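# Move the alphabetically first lettered box into the door tote

## Task

Find the box in this office whose top carries the letter earliest in the alphabet and place it, alone, inside the tote next to the door, fully within the tote's rim. The robot must stay upright and level; tipping over or ending on a lean counts as failure.

## Robot and tools

ROBOT. A Hello Robot Stretch 3 with one arm. It has a two-wheel base (0.33 m long, 0.34 m wide, rounded back), a lift that rides up a mast, and a telescoping arm that reaches out to the robot's RIGHT side. The base can only drive straight or spin in place; it cannot slide sideways. To bring the gripper forward or back, drive the base. The base spins about a point midway between the drive wheels, 0.05 m behind its front edge. With the arm pulled in and the wrist folded, a spin sweeps a circle of radius 0.28 m. An unfolded, level wrist reaches past that circle. Loose objects may occasionally be nudged by something outside the robot.

FRAMES. All positions are in metres. Base frame: origin on the floor between the drive wheels, x ahead, y to the left, z up. hand_pose is reported in this frame at the point where the closed fingertips meet. With all wrist joints at zero, that hand frame has x up, y back along the arm toward the mast, and z toward the robot's rear. Fingertips are round pads 0.04 m wide. Odometry frame: where the base frame was when the scene began. base_odometry counts wheel rotation only, so wheel slip looks like travel; heading is in rad, left positive, from -3.142 to 3.142.

move. Runs one action and returns robot state plus images. An action holds "base", "joints" or both, optionally with "speeds", "pace" or "contact_limits"; or "servos" by itself. With no action it only reports state, images and the scene number.
- base: exactly one relative command, an offset from where the base last reported itself (or from its current spot if a move was still running). {"translate_m": d} drives d metres straight, forward positive, -3 to 3. {"rotate_rad": d} turns in place by d radians, left positive, -6.4 to 6.4.
- joints: one object keyed by joint name, each an absolute target (not an offset). lift_m 0 to 1.1 m; arm_m 0 to 0.52 m (extension); wrist_yaw_rad -1.345 to 4.42 (0 along the arm, positive swings toward the front); wrist_pitch_rad -1.57 to 0.451 (0 level, negative tips fingertips down); wrist_roll_rad -2.911 to 2.918 (0 fingers side by side, level); gripper_m -0.089 to 0.179 (bigger is wider; fingertip gap is about 0.007 m less near closed, 0.025 m less fully open); head_pan_rad -3.953 to 1.73 (0 ahead, positive left, -1.57 looks along the arm); head_tilt_rad -1.53 to 0.419 (0 level, negative down). Tolerances for "done": lift and arm ±0.004, yaw and roll ±0.02, pitch ±0.05, gripper ±0.004, head ±0.1.
- pace: "default" or "max". Default/max top speeds: translate 0.12/0.30 m/s, rotate 0.76/1.90 rad/s, lift 0.11/0.15 m/s, arm 0.14/0.40 m/s. The base is capped at 0.10 m/s and 0.63 rad/s unless lift_m < 0.30, arm_m < 0.03 and wrist_yaw_rad > 2.54 together.
- speeds: per-key top speed, overriding pace, up to the max value.
- contact_limits: motor_effort percent (1 to 100) at which a motion halts with contact_stop; put it only next to that key's own command. arm_m takes a number (negative sense when retracting). lift_m takes {"down": v, "up": v}, force percent above normal free motion; below about 12 it may trip in free air; defaults are 32 to 47 down, 21 to 36 up. translate_m and rotate_rad stop on wheel effort only if you give a limit; each wheel then stops separately, which can twist the robot.
- servos: "reboot" re-enables servos that shut off; they hold in place.
- cameras: list of "head_camera", "nav_camera", "wrist_camera" or "all"; [] for none. blocking: true (default) waits until everything rests; false returns in about 0.5 s while motion continues. Motions in one action begin together. A later move only replaces targets it names. A motion is cut off after about 14 s ("time_out"). Unknown keys make the call invalid; out-of-range values get it refused, and a refusal or an unrequested stop cancels your later robot calls in that reply.

wait {seconds 0 to 10, cameras}: lets time pass, returns early once running moves settle; wait(0) shows an unblocked move in "earlier move". stop {cameras}: brakes all your running motions (status "stopped"; they hold and may still press). zoom_image {camera, region [x0,y0,x1,y1]}: enlarges part of the latest image, region at most 504 px each way. finished_scene {scene}: ends the scene with the current scene number; the goal must hold with the robot left alone.

RESULTS. "move" reads "done" or the worst status. base_status/joint_status: done, moving, off_target (resting short, may still push), stopped, contact_stop (that joint goes slack until commanded again), time_out or torque_fault (target dropped). on_its_own lists unrequested behaviour; "held at" is a target, not a reading. motor_effort is percent of max, positive toward higher values, peak in brackets; wrist_pitch maxes near 45 and roll near 72. lidar_m: 12 sectors of 30 degrees, first straight ahead, counter-clockwise (4th left, 7th behind, 10th right), at 0.17 m height; "-" means nothing or closer than 0.15 m. wrist_depth_mm and head_depth_mm: 7x7 median depths. base_tilt degrees, forward/right positive. If turned_by_wheels and turned_by_imu differ by over 0.15 rad, believe the IMU. head_camera images are rotated (turn clockwise a quarter to view upright), nav_camera the other way.

CAUTIONS. Grip by commanding gripper_m under the object's width; release with at least 0.05 above it. Readings never confirm a grasp. Before folding the wrist (yaw to 3.0) or unfolding, set lift 0.32 to 0.95, pitch -0.4, roll near 0; folded, lift may go to 0.25. With yaw below -0.4 keep pitch at -0.5 or lower. Wrist, head and base (without a limit) keep pushing on contact and wrist/head servos can fault. Avoid arm pushes above about 0.45 m gripper height and driving while holding something fixed, as the robot can tip; if tilt appears, back off. No drops, slams, hard hits or letting go of moving items. The scene keeps running while you think.

Each tool is called after "Emit:" in YAML: its name, and indented under it one key for each argument.

## Session

Emit:
move:
  joints: {"head_pan_rad": 0, "head_tilt_rad": -0.4}
  pace: "max"
  cameras: ["nav_camera","head_camera"]

Emit:
move:
  joints: {"head_pan_rad": -1.2}
  pace: "max"
  cameras: ["nav_camera","head_camera"]

Emit:
move:
  joints: {"head_pan_rad": -2.4}
  pace: "max"
  cameras: ["nav_camera","head_camera"]

Emit:
move:
  joints: {"head_pan_rad": -3.6}
  pace: "max"
  cameras: ["nav_camera","head_camera"]

Emit:
move:
  joints: {"head_pan_rad": 1.3}
  pace: "max"
  cameras: ["nav_camera","head_camera"]

Scene clock: 0.73 s.
move: done
base_odometry: x=+0.000 y=+0.000 heading=+0.000
turned_by_wheels: +0.000
turned_by_imu: +0.000
base_tilt: forward=+0.9 right=+0.0
lidar_m: 1.39 2.07 1.11 0.87 0.86 0.91 1.36 1.07 1.14 0.89 0.88 0.94
head_depth_mm: 1240 1282 1323 1375 1423 1484 1422 / 1427 1492 1553 1637 1684 1694 1449 / 1727 1820 1879 2002 2063 1766 1449 / 1910 2045 2205 2338 2292 1755 1430 / 1848 1971 2126 2282 2262 1720 1436 / 1772 1884 2032 2189 2254 1749 1425 / 1724 1838 1959 2089 2200 1756 1429
base_status: not commanded
joint_positions: lift_m=+0.410 arm_m=+0.002 wrist_yaw_rad=+2.888 wrist_pitch_rad=-0.323 wrist_roll_rad=+0.000 gripper_m=+0.037 head_pan_rad=+0.000 head_tilt_rad=-0.399
joint_status: all done
measured_speeds: all 0
motor_effort: left_wheel=-0.2(0.5) right_wheel=+1.6(2.4) lift_m=+26.0(26.5) arm_m=-6.6(7.0) wrist_yaw_rad=+0.3(1.3) wrist_pitch_rad=+2.8(3.1) wrist_roll_rad=+0.8(1.1) gripper_m=-0.1(1.0) head_pan_rad=+0.0(1.4) head_tilt_rad=-1.6(2.4)
hand_pose: x=+0.0377 y=+0.0812 z=+0.4448 quat_wxyz=(+0.201, +0.706, +0.025, +0.678) (m; base frame)
wrist_depth_mm: - 712 - - - - - / 133 744 - - - - - / 140 174 - - - - - / 149 167 - - - - - / 161 172 963 939 937 914 929 / 711 183 128 694 723 745 751 / 636 193 606 623 587 631 626
pictures: head_camera (sideways), nav_camera (sideways)
Images, in order (width x height): head_camera 896x504, nav_camera 672x504.

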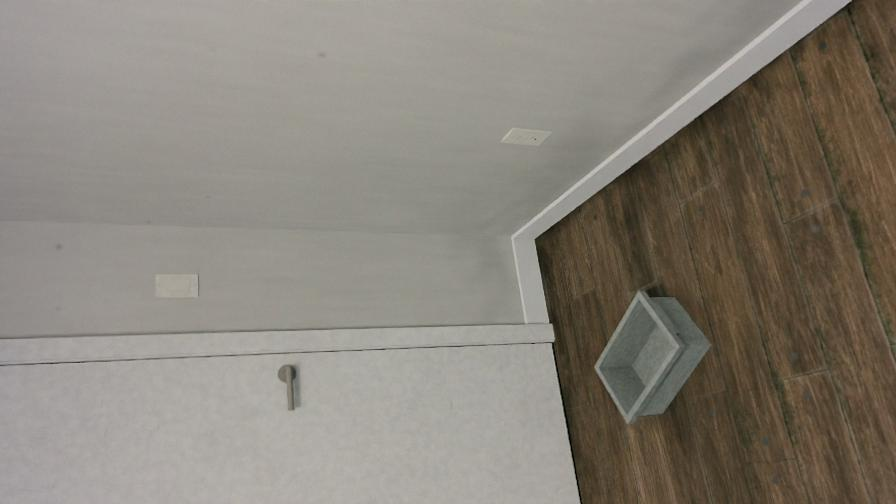

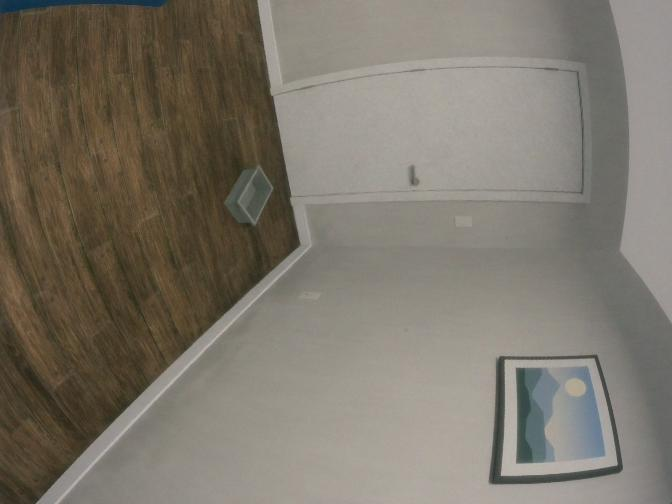

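Scene clock: 1.70 s.
move: done
base_odometry: x=+0.000 y=+0.000 heading=+0.000
turned_by_wheels: +0.000
turned_by_imu: +0.000
base_tilt: forward=+1.0 right=+0.0
lidar_m: 1.38 2.07 1.11 0.86 0.86 0.91 1.35 1.08 1.14 0.89 0.88 0.94
head_depth_mm: 732 785 843 906 993 1086 1199 / 730 781 841 909 989 1085 1201 / 730 782 839 905 985 1090 1193 / 730 779 839 901 989 1085 1196 / 728 777 837 902 983 1074 1195 / 730 774 832 905 984 1078 1188 / 728 779 833 899 981 1067 1188
base_status: not commanded
joint_positions: lift_m=+0.410 arm_m=+0.002 wrist_yaw_rad=+2.888 wrist_pitch_rad=-0.323 wrist_roll_rad=+0.000 gripper_m=+0.037 head_pan_rad=-1.226 head_tilt_rad=-0.400
joint_status: all done
measured_speeds: all 0
motor_effort: left_wheel=-0.3(0.4) right_wheel=+2.1(2.6) lift_m=+26.0(26.6) arm_m=-8.1(8.5) wrist_yaw_rad=+1.0(1.1) wrist_pitch_rad=+2.6(3.2) wrist_roll_rad=+0.8(1.0) gripper_m=-0.3(1.4) head_pan_rad=-0.9(4.2) head_tilt_rad=-2.3(3.9)
hand_pose: x=+0.0377 y=+0.0812 z=+0.4448 quat_wxyz=(+0.201, +0.706, +0.025, +0.678) (m; base frame)
wrist_depth_mm: - 729 - - - - - / 133 737 - - - - - / 140 175 - - - - - / 150 167 - - - - - / 159 172 946 928 912 925 938 / 711 182 128 683 721 744 756 / 624 192 598 622 591 617 627
pictures: head_camera (sideways), nav_camera (sideways)
Images, in order (width x height): head_camera 896x504, nav_camera 672x504.

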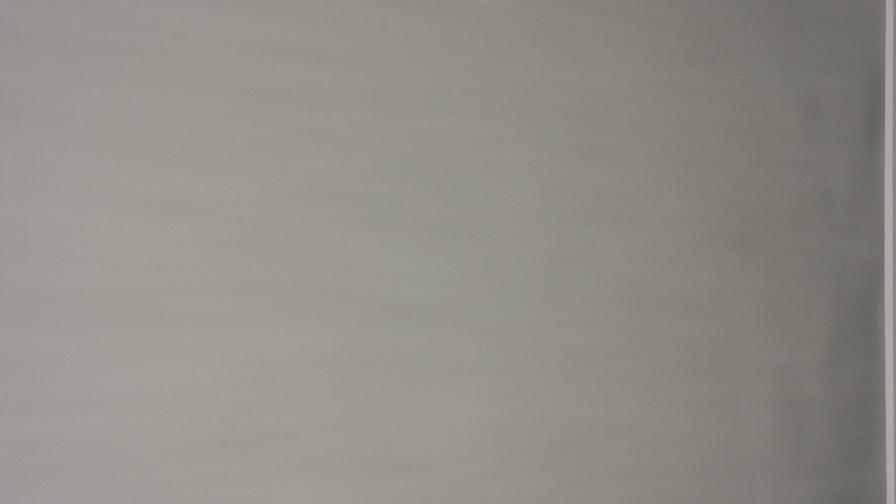

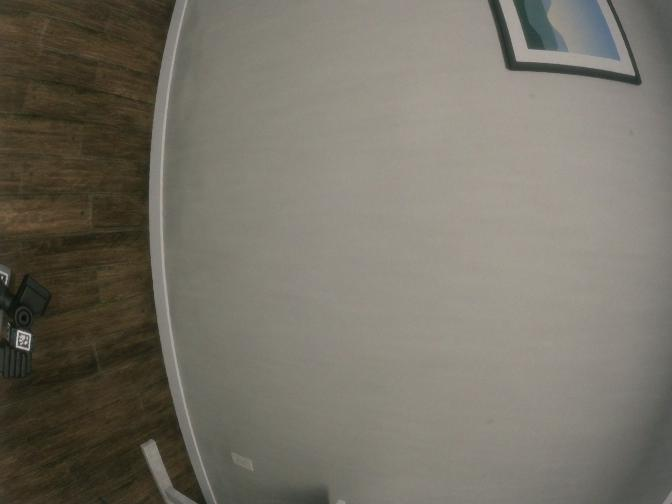

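Scene clock: 2.67 s.
move: done
base_odometry: x=+0.000 y=+0.000 heading=+0.000
turned_by_wheels: +0.000
turned_by_imu: +0.000
base_tilt: forward=+0.9 right=-0.2
lidar_m: 1.38 2.07 1.11 0.87 0.86 0.91 1.35 1.08 1.14 0.89 0.88 0.94
head_depth_mm: 1390 1470 1529 1036 1324 1656 1412 / 1441 1517 1564 1095 1323 1782 1447 / 1478 1580 1550 1096 1923 1659 1439 / 1535 1633 1549 1877 2034 1753 1442 / 1565 1698 1522 1450 2025 1711 1422 / 1499 1573 1530 1700 1869 1764 1434 / 1289 1348 1363 1440 1534 1615 1432
base_status: not commanded
joint_positions: lift_m=+0.410 arm_m=+0.002 wrist_yaw_rad=+2.888 wrist_pitch_rad=-0.323 wrist_roll_rad=+0.000 gripper_m=+0.037 head_pan_rad=-2.441 head_tilt_rad=-0.400
joint_status: all done
measured_speeds: all 0
motor_effort: left_wheel=-0.3(0.5) right_wheel=+1.8(2.4) lift_m=+26.4(26.9) arm_m=-10.3(10.3) wrist_yaw_rad=+0.5(1.4) wrist_pitch_rad=+2.8(3.1) wrist_roll_rad=+0.8(1.1) gripper_m=-0.3(1.1) head_pan_rad=+2.0(5.5) head_tilt_rad=-2.2(2.7)
hand_pose: x=+0.0377 y=+0.0812 z=+0.4448 quat_wxyz=(+0.201, +0.706, +0.025, +0.678) (m; base frame)
wrist_depth_mm: - 703 - - - - - / 133 745 - - - - - / 140 174 - - - - - / 150 168 - - - - - / 160 172 969 933 899 912 919 / 707 184 128 698 710 729 756 / 622 193 604 638 585 629 628
pictures: head_camera (sideways), nav_camera (sideways)
Images, in order (width x height): head_camera 896x504, nav_camera 672x504.

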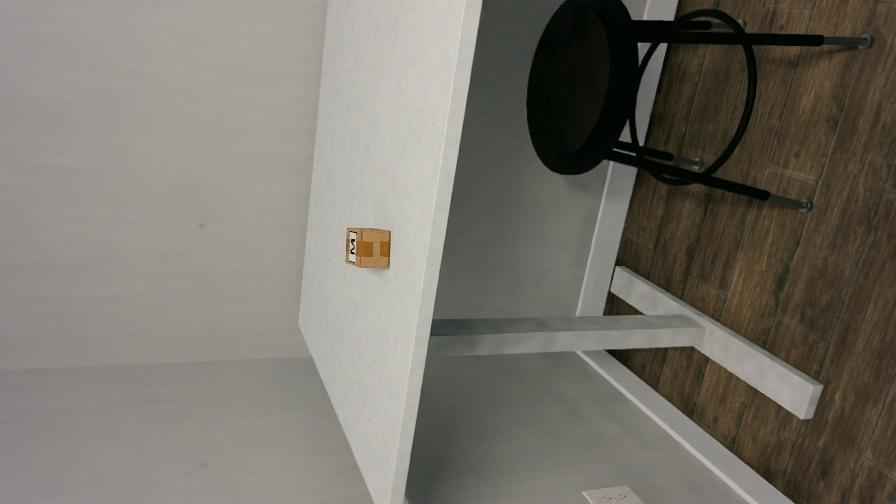

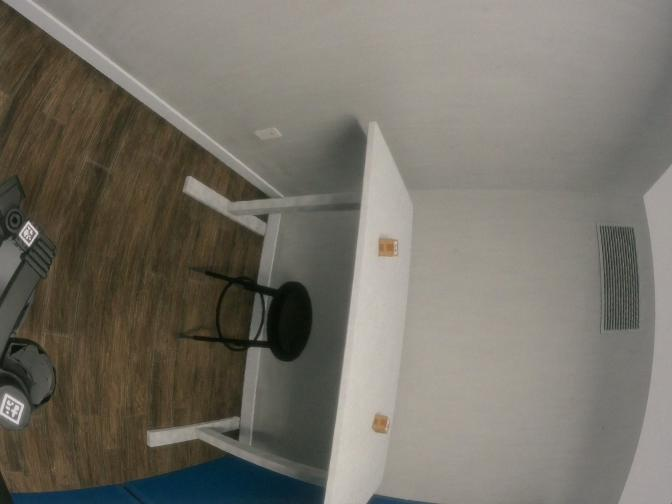

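Scene clock: 3.63 s.
move: done
base_odometry: x=+0.000 y=+0.000 heading=+0.000
turned_by_wheels: +0.000
turned_by_imu: +0.000
base_tilt: forward=+1.0 right=-0.1
lidar_m: 1.39 2.07 1.11 0.87 0.86 0.92 1.35 1.08 1.14 0.89 0.88 0.94
head_depth_mm: 769 807 852 910 964 1025 1107 / 820 864 918 975 1040 1120 1212 / 879 932 998 1068 1147 1240 1335 / 948 1016 1085 1168 1260 1383 1420 / 1028 1102 1198 1296 1415 1551 1444 / 1125 1212 1305 1441 1609 1691 1434 / 1233 1350 1407 1603 1845 1692 1438
base_status: not commanded
joint_positions: lift_m=+0.410 arm_m=+0.002 wrist_yaw_rad=+2.888 wrist_pitch_rad=-0.323 wrist_roll_rad=+0.000 gripper_m=+0.037 head_pan_rad=-3.646 head_tilt_rad=-0.400
joint_status: all done
measured_speeds: all 0
motor_effort: left_wheel=-0.2(0.5) right_wheel=+1.6(2.4) lift_m=+26.6(27.0) arm_m=-12.1(12.1) wrist_yaw_rad=+0.9(1.1) wrist_pitch_rad=+2.8(3.1) wrist_roll_rad=+1.0(1.0) gripper_m=+0.4(1.1) head_pan_rad=+0.9(5.4) head_tilt_rad=-2.0(2.6)
hand_pose: x=+0.0377 y=+0.0812 z=+0.4448 quat_wxyz=(+0.201, +0.706, +0.025, +0.678) (m; base frame)
wrist_depth_mm: - 725 - - - - - / 133 751 - - - - - / 140 174 - - - - - / 149 167 - - - - - / 160 172 959 933 927 922 931 / 712 183 128 692 715 748 749 / 620 193 610 623 589 629 626
pictures: head_camera (sideways), nav_camera (sideways)
Images, in order (width x height): head_camera 896x504, nav_camera 672x504.

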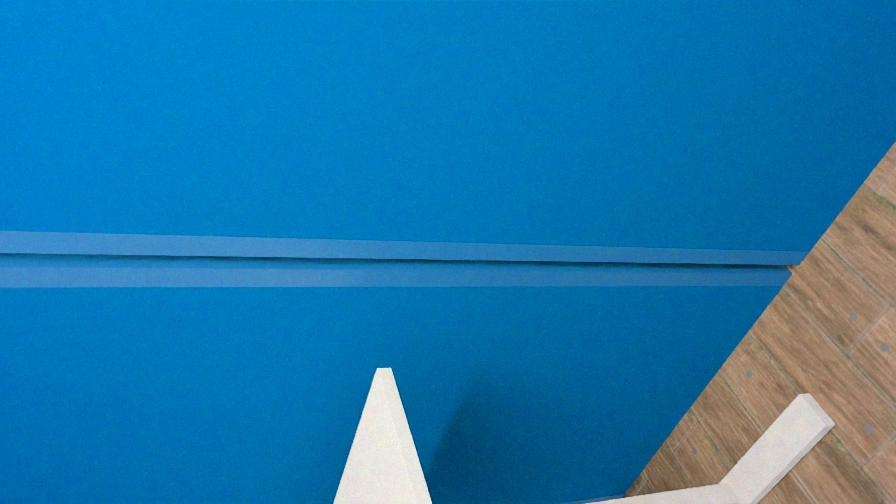

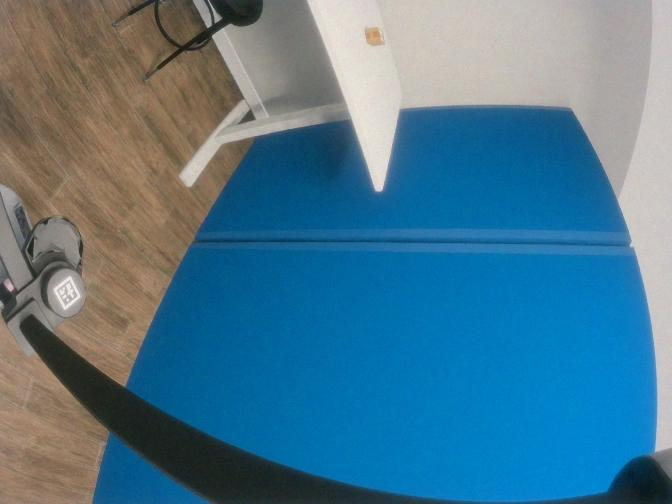

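Scene clock: 7.17 s.
move: done
base_odometry: x=+0.000 y=+0.000 heading=+0.000
turned_by_wheels: +0.000
turned_by_imu: +0.001
base_tilt: forward=+0.9 right=-0.1
lidar_m: 1.39 2.07 1.11 0.87 0.86 0.92 1.35 1.08 1.14 0.89 0.88 0.94
head_depth_mm: 1105 1210 2326 2539 2322 1784 1451 / 1021 1099 1204 1330 1470 1622 1448 / 945 1019 1103 1203 1330 1466 1451 / 886 950 1022 1108 1208 1336 1403 / 834 892 950 1021 1113 1212 1335 / 786 837 892 956 1024 1115 1210 / 745 786 835 890 951 1034 1126
base_status: not commanded
joint_positions: lift_m=+0.410 arm_m=+0.002 wrist_yaw_rad=+2.888 wrist_pitch_rad=-0.323 wrist_roll_rad=+0.000 gripper_m=+0.037 head_pan_rad=+1.315 head_tilt_rad=-0.400
joint_status: all done
measured_speeds: translate_m=+0.000 rotate_rad=+0.000 lift_m=+0.000 arm_m=+0.000 wrist_yaw_rad=+0.000 wrist_pitch_rad=+0.000 wrist_roll_rad=+0.000 head_pan_rad=-0.024 head_tilt_rad=+0.000
motor_effort: left_wheel=-0.4(0.5) right_wheel=+2.1(2.6) lift_m=+27.6(27.6) arm_m=-18.7(18.7) wrist_yaw_rad=+0.7(1.4) wrist_pitch_rad=+2.5(3.2) wrist_roll_rad=+1.0(1.1) gripper_m=-0.9(1.6) head_pan_rad=-2.3(5.2) head_tilt_rad=-2.1(3.3)
hand_pose: x=+0.0377 y=+0.0812 z=+0.4448 quat_wxyz=(+0.201, +0.706, +0.025, +0.678) (m; base frame)
wrist_depth_mm: - 722 - - - - - / 133 745 - - - - - / 140 175 - - - - - / 149 167 - - - - - / 160 172 956 912 948 913 919 / 714 183 127 692 719 755 760 / 631 193 612 627 593 640 630
pictures: head_camera (sideways), nav_camera (sideways)
Images, in order (width x height): head_camera 896x504, nav_camera 672x504.

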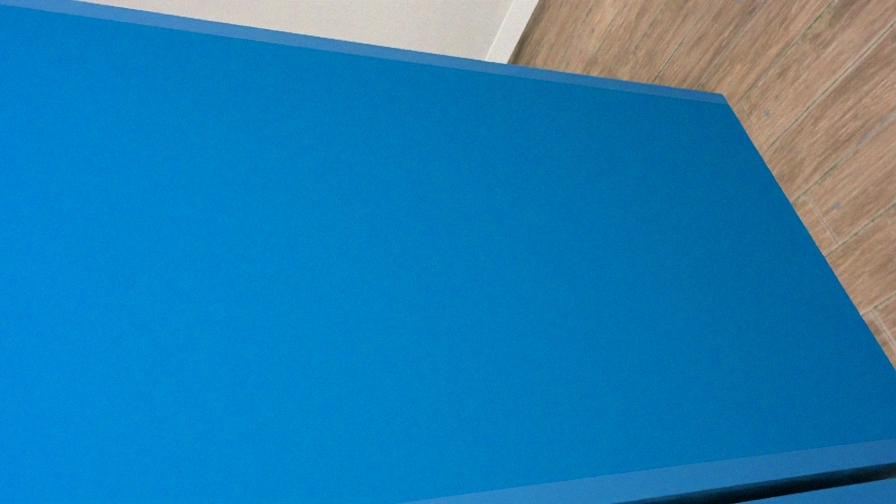

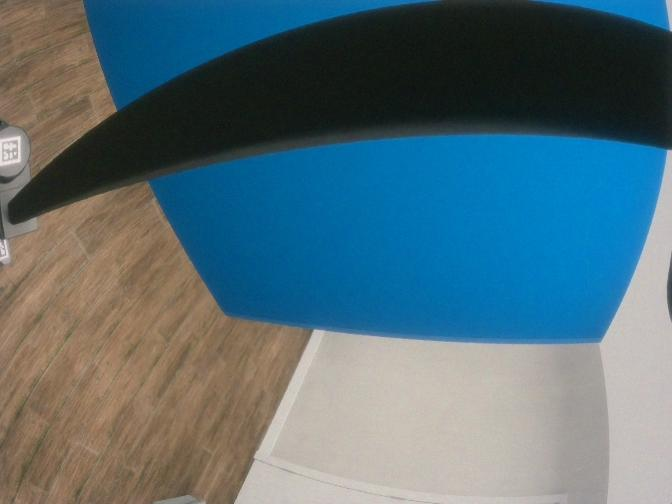

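Emit:
move:
  base: {"rotate_rad": 0.62}
  pace: "max"

Emit:
move:
  base: {"translate_m": 1.5}
  joints: {"head_pan_rad": 1.3, "head_tilt_rad": -0.4}
  pace: "max"
  cameras: ["nav_camera","head_camera"]

Emit:
move:
  joints: {"head_pan_rad": 0.5, "head_tilt_rad": -0.4}
  pace: "max"
  cameras: ["nav_camera","head_camera"]

Emit:
move:
  joints: {"head_pan_rad": -0.5, "head_tilt_rad": -0.5}
  pace: "max"
  cameras: ["head_camera"]

Scene clock: 21.10 s.
move: done
base_odometry: x=+0.000 y=+0.000 heading=+0.619
turned_by_wheels: +0.619
turned_by_imu: +0.618
base_tilt: forward=+1.1 right=-0.2
lidar_m: 2.07 1.04 0.86 0.85 0.95 1.09 1.08 1.07 0.88 0.88 0.98 1.56
head_depth_mm: 715 761 822 882 963 1063 1163 / 719 769 825 895 975 1053 1167 / 711 757 816 882 963 1063 1166 / 710 756 818 883 956 1052 1159 / 708 756 812 873 957 1044 1163 / 708 757 811 875 947 1050 1154 / 707 754 812 875 950 1041 1149
base_status: done
joint_positions: lift_m=+0.410 arm_m=+0.002 wrist_yaw_rad=+2.888 wrist_pitch_rad=-0.323 wrist_roll_rad=+0.000 gripper_m=+0.037 head_pan_rad=+1.300 head_tilt_rad=-0.400
joint_status: not commanded
measured_speeds: all 0
motor_effort: left_wheel=-10.9(15.0) right_wheel=+10.3(13.9) lift_m=+28.6(28.6) arm_m=-21.9(23.4) wrist_yaw_rad=+0.9(1.3) wrist_pitch_rad=+2.6(3.1) wrist_roll_rad=+0.8(1.1) gripper_m=-0.5(1.2) head_pan_rad=-2.6(4.1) head_tilt_rad=-3.2(3.2)
hand_pose: x=+0.0377 y=+0.0812 z=+0.4448 quat_wxyz=(+0.201, +0.706, +0.025, +0.678) (m; base frame)
wrist_depth_mm: - 139 - 791 794 - - / 133 - - 844 866 - - / 140 155 - 924 929 - - / 149 160 - - - - - / 164 171 970 905 910 926 928 / 752 183 128 680 727 752 747 / 616 193 612 629 604 634 642
pictures: none

Scene clock: 36.10 s.
move: time_out
base_odometry: x=+1.141 y=+0.814 heading=+0.620
turned_by_wheels: +0.000
turned_by_imu: +0.001
base_tilt: forward=+1.0 right=-0.1
lidar_m: 0.69 0.80 1.29 0.64 0.66 1.06 2.45 1.38 1.14 1.13 0.85 0.71
head_depth_mm: 2133 2106 2105 2092 2052 1773 1453 / 3100 3088 3039 2950 2289 1756 1453 / 3151 3395 3642 3275 2270 1769 1438 / 3137 3370 3620 3295 2288 1762 1439 / 3139 3246 3590 3271 2280 1764 1430 / 3165 3235 3587 3194 2185 1663 1362 / 875 880 878 887 892 899 911
base_status: translate_m time_out (by the wheels' count: +1.4016 of +1.5000)
joint_positions: lift_m=+0.410 arm_m=+0.002 wrist_yaw_rad=+2.888 wrist_pitch_rad=-0.323 wrist_roll_rad=+0.000 gripper_m=+0.037 head_pan_rad=+1.300 head_tilt_rad=-0.400
joint_status: all done
measured_speeds: all 0
motor_effort: left_wheel=+1.7(13.2) right_wheel=+1.4(14.1) lift_m=+29.8(30.8) arm_m=-22.9(23.8) wrist_yaw_rad=+0.7(1.5) wrist_pitch_rad=+2.8(3.3) wrist_roll_rad=+0.7(1.1) gripper_m=+0.0(1.6) head_pan_rad=-2.8(5.0) head_tilt_rad=-0.3(3.2)
hand_pose: x=+0.0377 y=+0.0812 z=+0.4448 quat_wxyz=(+0.201, +0.706, +0.025, +0.678) (m; base frame)
wrist_depth_mm: - 536 - - - - - / 133 568 - - - - - / 140 175 - - - - - / 149 165 - - - - - / 160 172 920 917 927 912 - / 712 183 128 705 719 754 714 / 637 193 602 623 591 630 642
pictures: head_camera (sideways), nav_camera (sideways)
Images, in order (width x height): head_camera 896x504, nav_camera 672x504.

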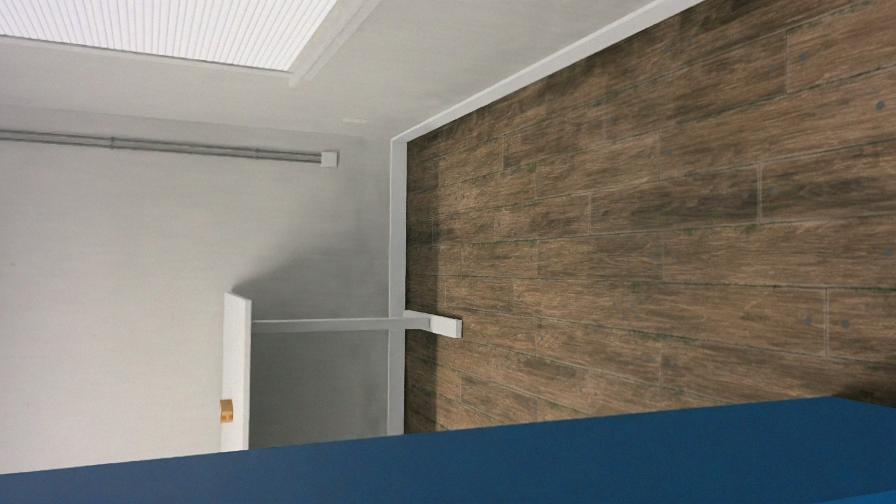

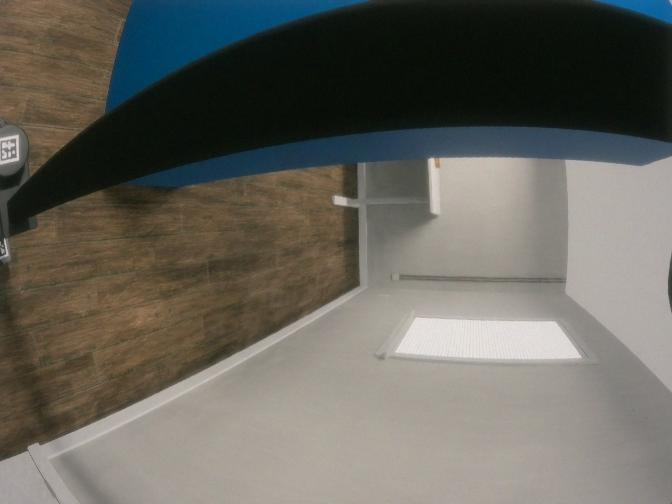

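not run: a stop that you did not command came earlier in this reply.

not run: a stop that you did not command came earlier in this reply.

Emit:
move:
  base: {"rotate_rad": 1.2}
  joints: {"lift_m": 0.28, "head_pan_rad": 0.7}
  pace: "max"

Emit:
move:
  base: {"translate_m": 1.4}
  pace: "max"
  cameras: ["nav_camera","head_camera"]

Emit:
move:
  joints: {"head_pan_rad": 1.4}
  pace: "max"
  cameras: ["nav_camera","head_camera"]

Scene clock: 45.63 s.
move: done
base_odometry: x=+1.141 y=+0.814 heading=+1.819
turned_by_wheels: +1.200
turned_by_imu: +1.196
base_tilt: forward=+1.0 right=-0.2
lidar_m: 1.64 0.64 0.72 1.35 2.06 1.27 1.14 1.14 0.79 0.69 0.69 0.87
head_depth_mm: 643 734 855 1016 2140 1761 1447 / 521 570 639 726 845 1000 1224 / 534 569 607 650 710 775 862 / 565 602 648 697 759 832 913 / 599 640 693 750 820 900 1005 / 639 685 748 812 892 991 1119 / 683 738 807 886 983 1106 1259
base_status: done
joint_positions: lift_m=+0.280 arm_m=+0.002 wrist_yaw_rad=+2.888 wrist_pitch_rad=-0.324 wrist_roll_rad=+0.000 gripper_m=+0.037 head_pan_rad=+0.693 head_tilt_rad=-0.400
joint_status: all done
measured_speeds: all 0
motor_effort: left_wheel=-9.4(16.2) right_wheel=+9.2(15.6) lift_m=+21.0(26.2) arm_m=-23.3(23.7) wrist_yaw_rad=+0.7(1.3) wrist_pitch_rad=+3.0(3.5) wrist_roll_rad=+0.8(1.1) gripper_m=-0.6(1.2) head_pan_rad=+3.5(4.9) head_tilt_rad=-1.8(2.1)
hand_pose: x=+0.0376 y=+0.0810 z=+0.3142 quat_wxyz=(+0.202, +0.706, +0.026, +0.678) (m; base frame)
wrist_depth_mm: - - - - - - 471 / 133 - - - - - 506 / 140 - - - - - 529 / 150 169 962 948 849 582 - / 166 172 735 716 722 657 671 / 555 183 127 532 548 568 577 / 479 193 296 483 468 480 478
pictures: none

Scene clock: 51.70 s.
move: done
base_odometry: x=+0.797 y=+2.171 heading=+1.819
turned_by_wheels: +0.000
turned_by_imu: -0.001
base_tilt: forward=+1.0 right=+0.0
lidar_m: 1.02 1.87 2.52 3.08 0.60 0.61 2.50 0.82 0.50 0.45 0.45 0.54
head_depth_mm: 1956 2090 1993 2290 2313 1767 1445 / 2062 2209 1980 2482 2210 1756 1446 / 2227 2311 2277 2606 2273 1757 1434 / 2310 2470 2598 2801 2283 1765 1442 / 2459 2623 2831 2941 2276 1753 1437 / 2625 2818 2592 2839 2277 1748 1424 / 2767 3027 3323 3232 2255 1746 1427
base_status: done
joint_positions: lift_m=+0.280 arm_m=+0.002 wrist_yaw_rad=+2.888 wrist_pitch_rad=-0.324 wrist_roll_rad=+0.000 gripper_m=+0.037 head_pan_rad=+0.700 head_tilt_rad=-0.400
joint_status: not commanded
measured_speeds: all 0
motor_effort: left_wheel=+1.4(12.6) right_wheel=+3.2(18.3) lift_m=+26.6(30.5) arm_m=-18.8(23.3) wrist_yaw_rad=+0.6(1.3) wrist_pitch_rad=+3.0(3.6) wrist_roll_rad=+0.9(1.1) gripper_m=-0.9(1.3) head_pan_rad=+3.2(4.2) head_tilt_rad=-0.8(2.1)
hand_pose: x=+0.0376 y=+0.0810 z=+0.3142 quat_wxyz=(+0.202, +0.706, +0.026, +0.678) (m; base frame)
wrist_depth_mm: - - - - - - - / 133 - - - - - - / 140 - - - - - - / 149 169 935 951 917 941 940 / 167 171 755 701 712 709 705 / 540 182 128 538 552 585 575 / 477 193 295 484 467 483 481
pictures: head_camera (sideways), nav_camera (sideways)
Images, in order (width x height): head_camera 896x504, nav_camera 672x504.

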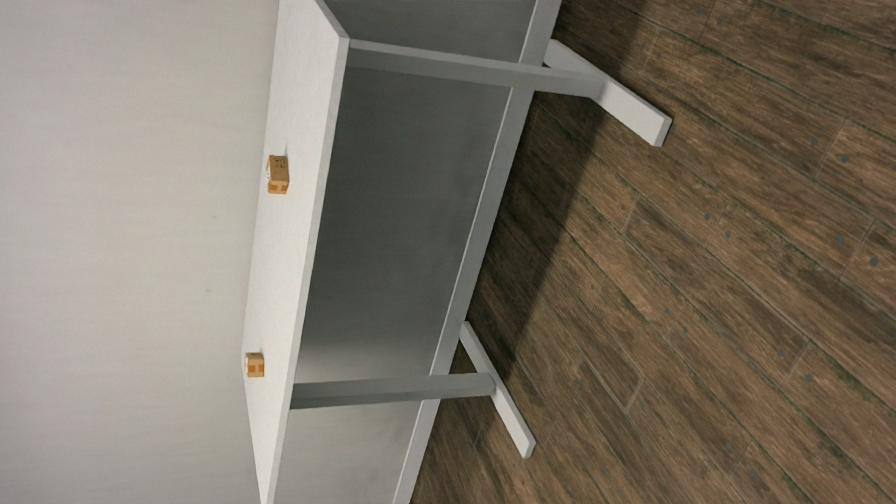

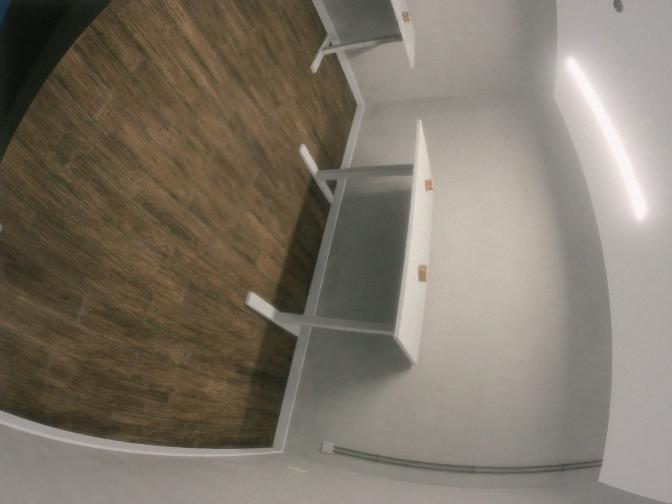

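Scene clock: 52.53 s.
move: done
base_odometry: x=+0.797 y=+2.171 heading=+1.819
turned_by_wheels: +0.000
turned_by_imu: +0.000
base_tilt: forward=+0.7 right=-0.3
lidar_m: 1.02 1.87 2.51 3.09 0.60 0.62 2.50 0.82 0.50 0.45 0.45 0.54
head_depth_mm: 3264 3533 3689 3282 2318 1782 1451 / 3171 3408 3687 3219 2314 1769 1447 / 3097 3210 3544 3213 2312 1767 1440 / 2961 3176 3482 3260 2272 1745 1438 / 2917 3109 3272 3228 2270 1765 1427 / 2906 3001 3255 3230 2285 1763 1435 / 2761 2928 3117 2995 2255 1783 1433
base_status: not commanded
joint_positions: lift_m=+0.280 arm_m=+0.002 wrist_yaw_rad=+2.888 wrist_pitch_rad=-0.324 wrist_roll_rad=+0.000 gripper_m=+0.037 head_pan_rad=+1.418 head_tilt_rad=-0.400
joint_status: all done
measured_speeds: all 0
motor_effort: left_wheel=+1.6(1.6) right_wheel=+3.2(3.3) lift_m=+24.2(26.5) arm_m=-18.5(19.2) wrist_yaw_rad=+0.7(1.2) wrist_pitch_rad=+3.4(3.5) wrist_roll_rad=+0.8(1.0) gripper_m=-0.1(1.1) head_pan_rad=+1.4(5.9) head_tilt_rad=-1.0(1.4)
hand_pose: x=+0.0376 y=+0.0810 z=+0.3142 quat_wxyz=(+0.202, +0.706, +0.026, +0.678) (m; base frame)
wrist_depth_mm: - - - - - - - / 133 - - - - - - / 140 - - - - - - / 150 169 915 918 948 925 931 / 166 171 741 715 709 710 713 / 553 182 128 527 560 575 577 / 475 193 294 478 474 482 484
pictures: head_camera (sideways), nav_camera (sideways)
Images, in order (width x height): head_camera 896x504, nav_camera 672x504.

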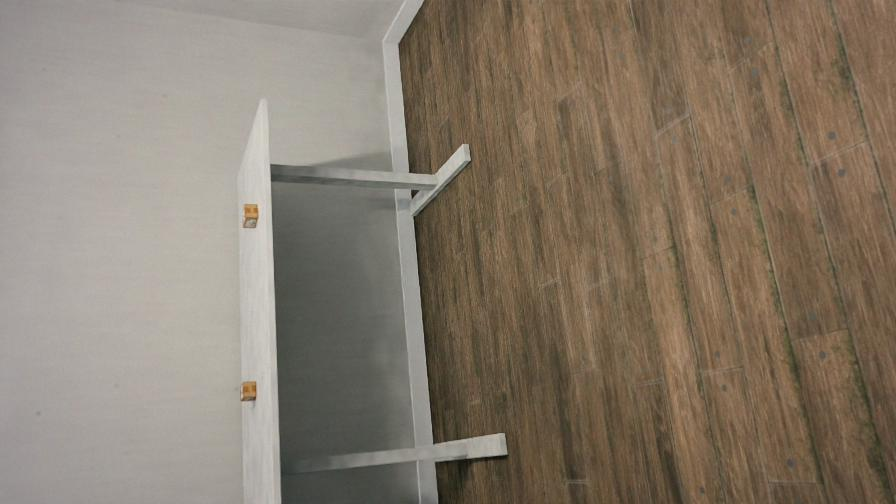

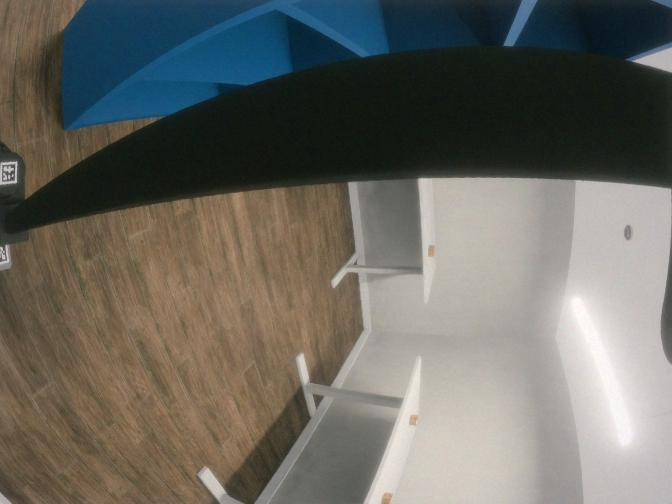

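Emit:
zoom_image:
  camera: "head_camera"
  region: [230, 190, 280, 240]

Emit:
zoom_image:
  camera: "head_camera"
  region: [225, 370, 275, 420]

Emit:
move:
  joints: {"head_pan_rad": 0.7}
  pace: "max"
  cameras: ["head_camera"]

Emit:
zoom_image:
  camera: "head_camera"
  region: [250, 145, 300, 205]

Emit:
zoom_image:
  camera: "head_camera"
  region: [230, 340, 280, 390]

Scaled by 10.080 from the camera's 896x504 image, which has a finer 1280x720 frame.

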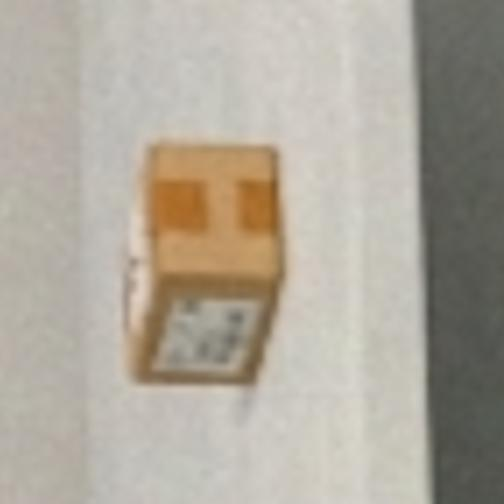

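Scaled by 10.080 from the camera's 896x504 image, which has a finer 1280x720 frame.

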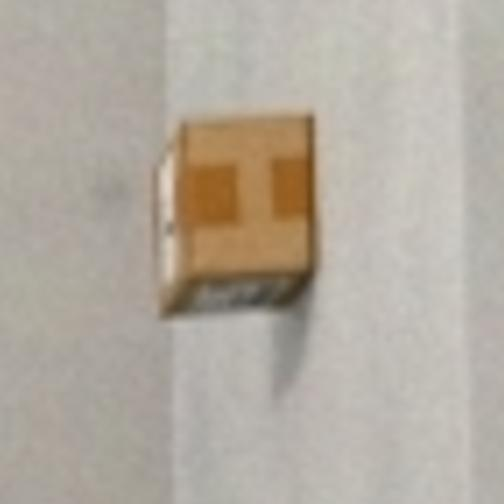

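Scene clock: 57.53 s.
move: done
base_odometry: x=+0.797 y=+2.171 heading=+1.819
turned_by_wheels: +0.000
turned_by_imu: +0.001
base_tilt: forward=+0.9 right=-0.2
lidar_m: 1.02 1.87 2.52 3.11 0.60 0.62 2.49 0.82 0.50 0.45 0.45 0.54
head_depth_mm: 1952 2059 2002 2328 2295 1776 1437 / 2026 2173 1983 2474 2120 1785 1438 / 2129 2297 2253 2618 2280 1761 1425 / 2302 2447 2570 2785 2272 1776 1425 / 2430 2572 2804 2997 2279 1751 1430 / 2560 2767 2532 2881 2263 1737 1426 / 2741 2930 3217 3221 2246 1752 1432
base_status: not commanded
joint_positions: lift_m=+0.280 arm_m=+0.002 wrist_yaw_rad=+2.888 wrist_pitch_rad=-0.324 wrist_roll_rad=+0.000 gripper_m=+0.037 head_pan_rad=+0.683 head_tilt_rad=-0.400
joint_status: all done
measured_speeds: all 0
motor_effort: left_wheel=+1.4(1.7) right_wheel=+3.3(3.3) lift_m=+20.8(20.9) arm_m=-15.5(16.6) wrist_yaw_rad=+1.0(1.1) wrist_pitch_rad=+3.4(3.4) wrist_roll_rad=+0.9(1.1) gripper_m=+0.9(0.9) head_pan_rad=-1.4(4.7) head_tilt_rad=-0.6(1.0)
hand_pose: x=+0.0376 y=+0.0810 z=+0.3142 quat_wxyz=(+0.202, +0.706, +0.026, +0.678) (m; base frame)
wrist_depth_mm: - - - - - - - / 133 - - - - - - / 141 - - - - - - / 150 169 909 910 916 926 927 / 167 172 756 708 713 700 702 / 559 184 127 530 564 576 580 / 478 193 295 487 470 487 479
pictures: head_camera (sideways)
Images, in order (width x height): head_camera 896x504.

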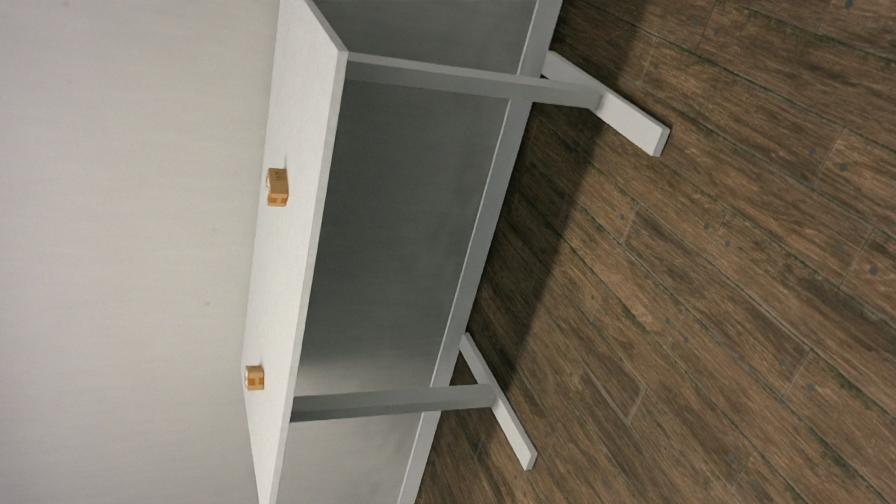

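Scaled by 8.400 from the camera's 896x504 image, which has a finer 1280x720 frame.

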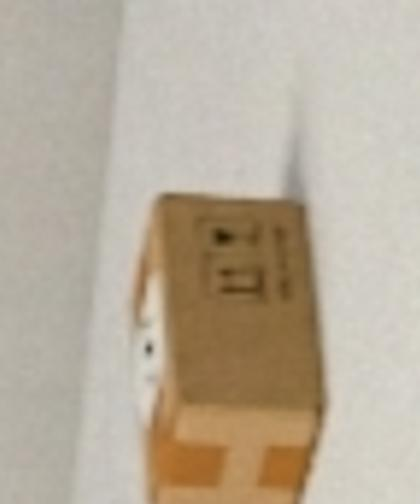

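Scaled by 10.080 from the camera's 896x504 image, which has a finer 1280x720 frame.

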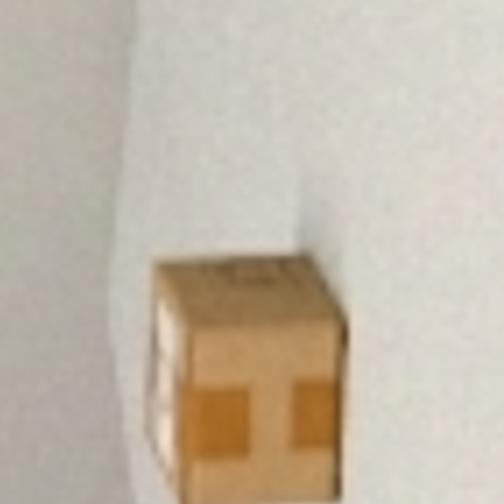

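Emit:
move:
  base: {"rotate_rad": 1.17}
  pace: "max"

Emit:
move:
  base: {"translate_m": 2.0}
  joints: {"head_pan_rad": 0.0, "head_tilt_rad": -0.4}
  pace: "max"
  cameras: ["head_camera"]

Emit:
move:
  joints: {"head_pan_rad": -1.0, "head_tilt_rad": -0.4}
  pace: "max"
  cameras: ["head_camera"]

Emit:
move:
  joints: {"head_pan_rad": 0.8, "head_tilt_rad": -0.4}
  pace: "max"
  cameras: ["head_camera","nav_camera"]

Scene clock: 68.83 s.
move: done
base_odometry: x=+0.797 y=+2.171 heading=+2.989
turned_by_wheels: +1.170
turned_by_imu: +1.165
base_tilt: forward=+1.1 right=-0.1
lidar_m: 2.52 2.34 0.60 0.67 2.50 0.71 0.48 0.45 0.46 0.59 1.33 1.87
head_depth_mm: 2768 2929 3213 3245 2289 1769 1444 / 2795 2990 3205 3289 2289 1761 1442 / 2871 2985 3236 3069 2285 1778 1434 / 2015 2189 2400 2586 2279 1772 1446 / 1221 1303 1361 1510 1597 1696 1420 / 1114 1302 1337 1516 1339 1102 1353 / 1133 1326 1326 820 1330 1032 845
base_status: done
joint_positions: lift_m=+0.280 arm_m=+0.002 wrist_yaw_rad=+2.888 wrist_pitch_rad=-0.324 wrist_roll_rad=+0.000 gripper_m=+0.037 head_pan_rad=+0.700 head_tilt_rad=-0.400
joint_status: not commanded
measured_speeds: all 0
motor_effort: left_wheel=-8.3(16.0) right_wheel=+7.5(17.0) lift_m=+24.2(24.2) arm_m=-22.2(22.3) wrist_yaw_rad=+0.9(1.1) wrist_pitch_rad=+3.1(3.5) wrist_roll_rad=+0.8(1.0) gripper_m=+0.6(1.2) head_pan_rad=+2.5(4.4) head_tilt_rad=-1.5(1.5)
hand_pose: x=+0.0376 y=+0.0810 z=+0.3142 quat_wxyz=(+0.202, +0.706, +0.026, +0.678) (m; base frame)
wrist_depth_mm: - - - - - - - / 133 - - - - - - / 140 - - - - - - / 150 169 920 830 870 933 947 / 166 172 735 703 720 705 705 / 546 183 127 536 550 572 582 / 479 193 292 480 479 480 482
pictures: none

Scene clock: 76.93 s.
move: done
base_odometry: x=-1.180 y=+2.475 heading=+2.989
turned_by_wheels: +0.000
turned_by_imu: -0.001
base_tilt: forward=+1.1 right=-0.3
lidar_m: 1.45 1.23 1.71 1.61 1.46 1.81 2.22 2.08 1.27 1.19 0.68 0.68
head_depth_mm: 1268 1324 1371 1447 1520 500 1414 / 1421 1473 1558 1630 1728 1730 1449 / 1585 1676 1779 1890 1999 1768 1424 / 1692 1817 1942 2085 2196 1764 1447 / 1618 1719 1839 1977 2138 1762 1446 / 1529 1625 1724 1845 1995 1733 1430 / 1460 1543 1625 1728 1895 1756 1420
base_status: done
joint_positions: lift_m=+0.280 arm_m=+0.002 wrist_yaw_rad=+2.888 wrist_pitch_rad=-0.324 wrist_roll_rad=+0.000 gripper_m=+0.037 head_pan_rad=+0.000 head_tilt_rad=-0.400
joint_status: all done
measured_speeds: all 0
motor_effort: left_wheel=+4.6(13.6) right_wheel=+3.7(17.7) lift_m=+28.7(30.6) arm_m=-21.0(23.6) wrist_yaw_rad=+0.7(1.3) wrist_pitch_rad=+2.8(3.6) wrist_roll_rad=+1.0(1.2) gripper_m=-0.6(1.6) head_pan_rad=+3.5(5.0) head_tilt_rad=+0.3(2.2)
hand_pose: x=+0.0376 y=+0.0810 z=+0.3142 quat_wxyz=(+0.202, +0.706, +0.026, +0.678) (m; base frame)
wrist_depth_mm: - - - - - - - / 133 - - - - - - / 140 - - - - - - / 150 169 908 945 907 941 938 / 167 172 742 716 712 712 707 / 542 183 128 533 555 571 576 / 478 193 297 486 466 486 487
pictures: head_camera (sideways)
Images, in order (width x height): head_camera 896x504.

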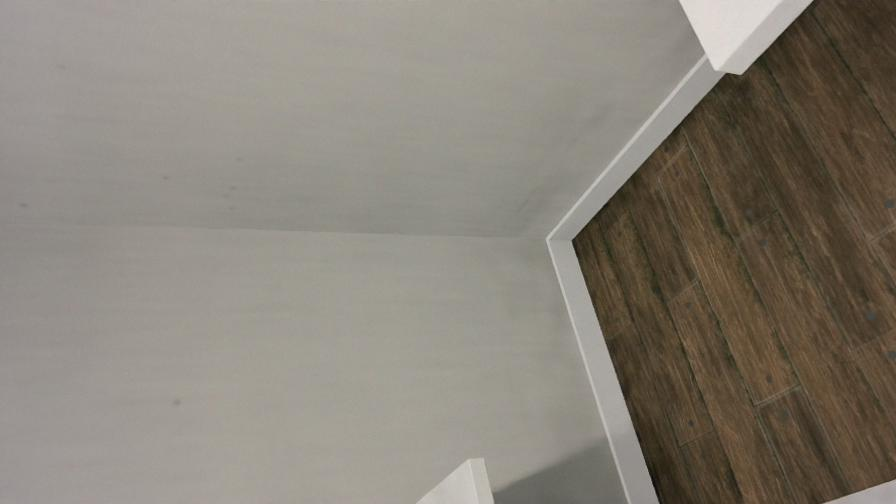

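Scene clock: 77.87 s.
move: done
base_odometry: x=-1.180 y=+2.475 heading=+2.989
turned_by_wheels: +0.000
turned_by_imu: +0.000
base_tilt: forward=+1.1 right=+0.0
lidar_m: 1.46 1.23 1.71 1.62 1.46 1.81 2.21 2.07 1.27 1.19 0.68 0.68
head_depth_mm: 941 1006 1075 897 629 484 415 / 941 999 1079 896 626 483 415 / 937 1007 1077 890 623 481 425 / 938 1009 1078 887 621 480 424 / 938 1007 1081 880 619 478 422 / 947 1012 1080 874 616 477 423 / 944 1003 1076 928 616 477 421
base_status: not commanded
joint_positions: lift_m=+0.280 arm_m=+0.002 wrist_yaw_rad=+2.888 wrist_pitch_rad=-0.324 wrist_roll_rad=+0.000 gripper_m=+0.037 head_pan_rad=-1.018 head_tilt_rad=-0.400
joint_status: all done
measured_speeds: all 0
motor_effort: left_wheel=+4.8(4.9) right_wheel=+2.8(3.8) lift_m=+28.4(29.2) arm_m=-20.3(20.8) wrist_yaw_rad=+0.8(1.2) wrist_pitch_rad=+3.2(3.4) wrist_roll_rad=+0.7(1.2) gripper_m=-0.4(1.2) head_pan_rad=-1.0(4.8) head_tilt_rad=-0.1(2.6)
hand_pose: x=+0.0376 y=+0.0810 z=+0.3142 quat_wxyz=(+0.202, +0.706, +0.026, +0.678) (m; base frame)
wrist_depth_mm: - - - - - - - / 133 - - - - - - / 140 - - - - - - / 149 168 941 937 934 944 949 / 167 172 725 708 710 697 708 / 555 183 128 533 550 566 585 / 478 193 293 487 466 483 487
pictures: head_camera (sideways)
Images, in order (width x height): head_camera 896x504.

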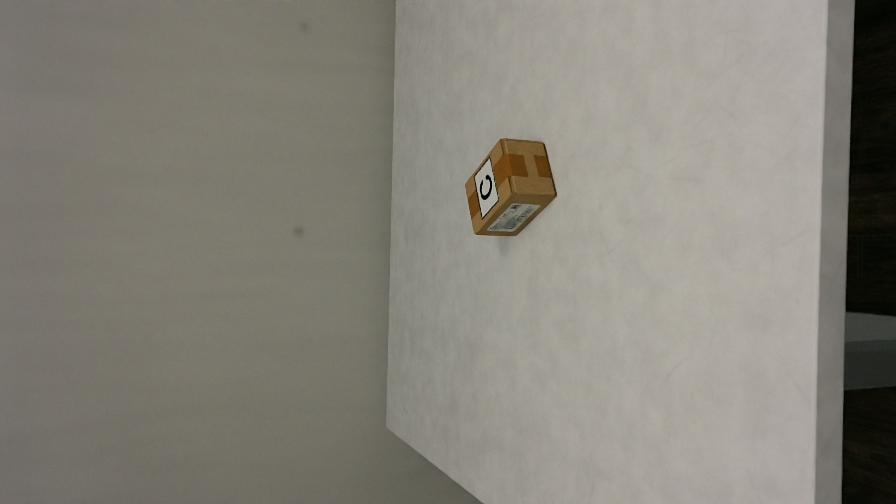

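Scene clock: 78.97 s.
move: done
base_odometry: x=-1.180 y=+2.475 heading=+2.989
turned_by_wheels: +0.000
turned_by_imu: +0.000
base_tilt: forward=+1.0 right=-0.3
lidar_m: 1.46 1.23 1.71 1.61 1.46 1.80 2.21 2.08 1.27 1.19 0.68 0.68
head_depth_mm: 1393 1474 1538 1016 1778 1655 1453 / 1420 1518 1593 1073 1867 1765 1446 / 1470 1558 1617 1066 1927 1760 1432 / 1504 1605 1653 1129 2016 1755 1436 / 1538 1644 1718 1131 2060 1764 1443 / 1575 1704 1706 1207 2116 1741 1435 / 1618 1752 1695 1208 2182 1753 1424
base_status: not commanded
joint_positions: lift_m=+0.280 arm_m=+0.002 wrist_yaw_rad=+2.888 wrist_pitch_rad=-0.324 wrist_roll_rad=+0.000 gripper_m=+0.037 head_pan_rad=+0.830 head_tilt_rad=-0.400
joint_status: all done
measured_speeds: all 0
motor_effort: left_wheel=+4.9(4.9) right_wheel=+3.8(4.0) lift_m=+27.1(28.4) arm_m=-20.1(20.6) wrist_yaw_rad=+0.9(1.2) wrist_pitch_rad=+3.1(3.5) wrist_roll_rad=+0.8(1.1) gripper_m=-0.5(1.0) head_pan_rad=-0.5(6.3) head_tilt_rad=+0.9(3.1)
hand_pose: x=+0.0376 y=+0.0810 z=+0.3142 quat_wxyz=(+0.202, +0.706, +0.026, +0.678) (m; base frame)
wrist_depth_mm: - - - - - - - / 133 - - - - - - / 140 - - - - - - / 149 169 925 926 922 927 928 / 166 171 742 701 722 715 704 / 547 183 128 531 559 576 572 / 476 193 295 477 467 478 481
pictures: head_camera (sideways), nav_camera (sideways)
Images, in order (width x height): head_camera 896x504, nav_camera 672x504.

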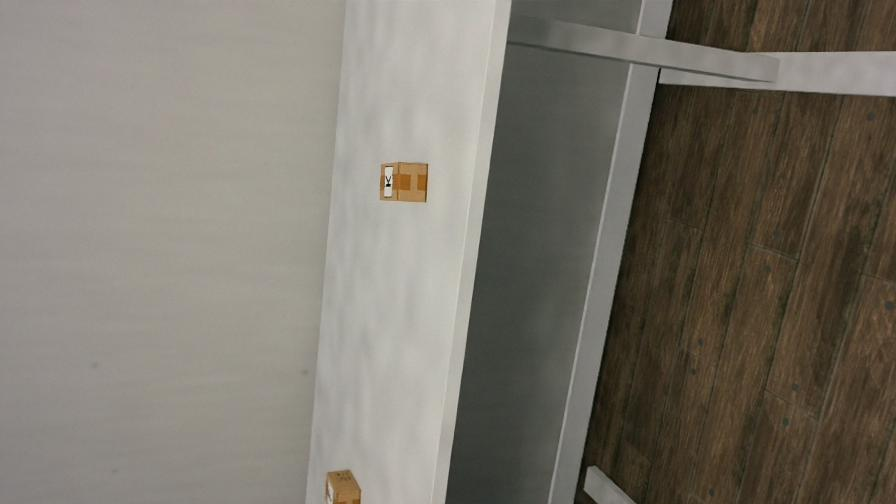

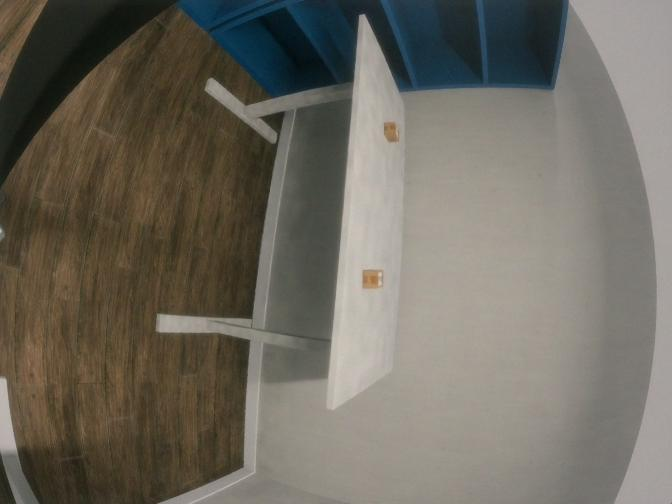

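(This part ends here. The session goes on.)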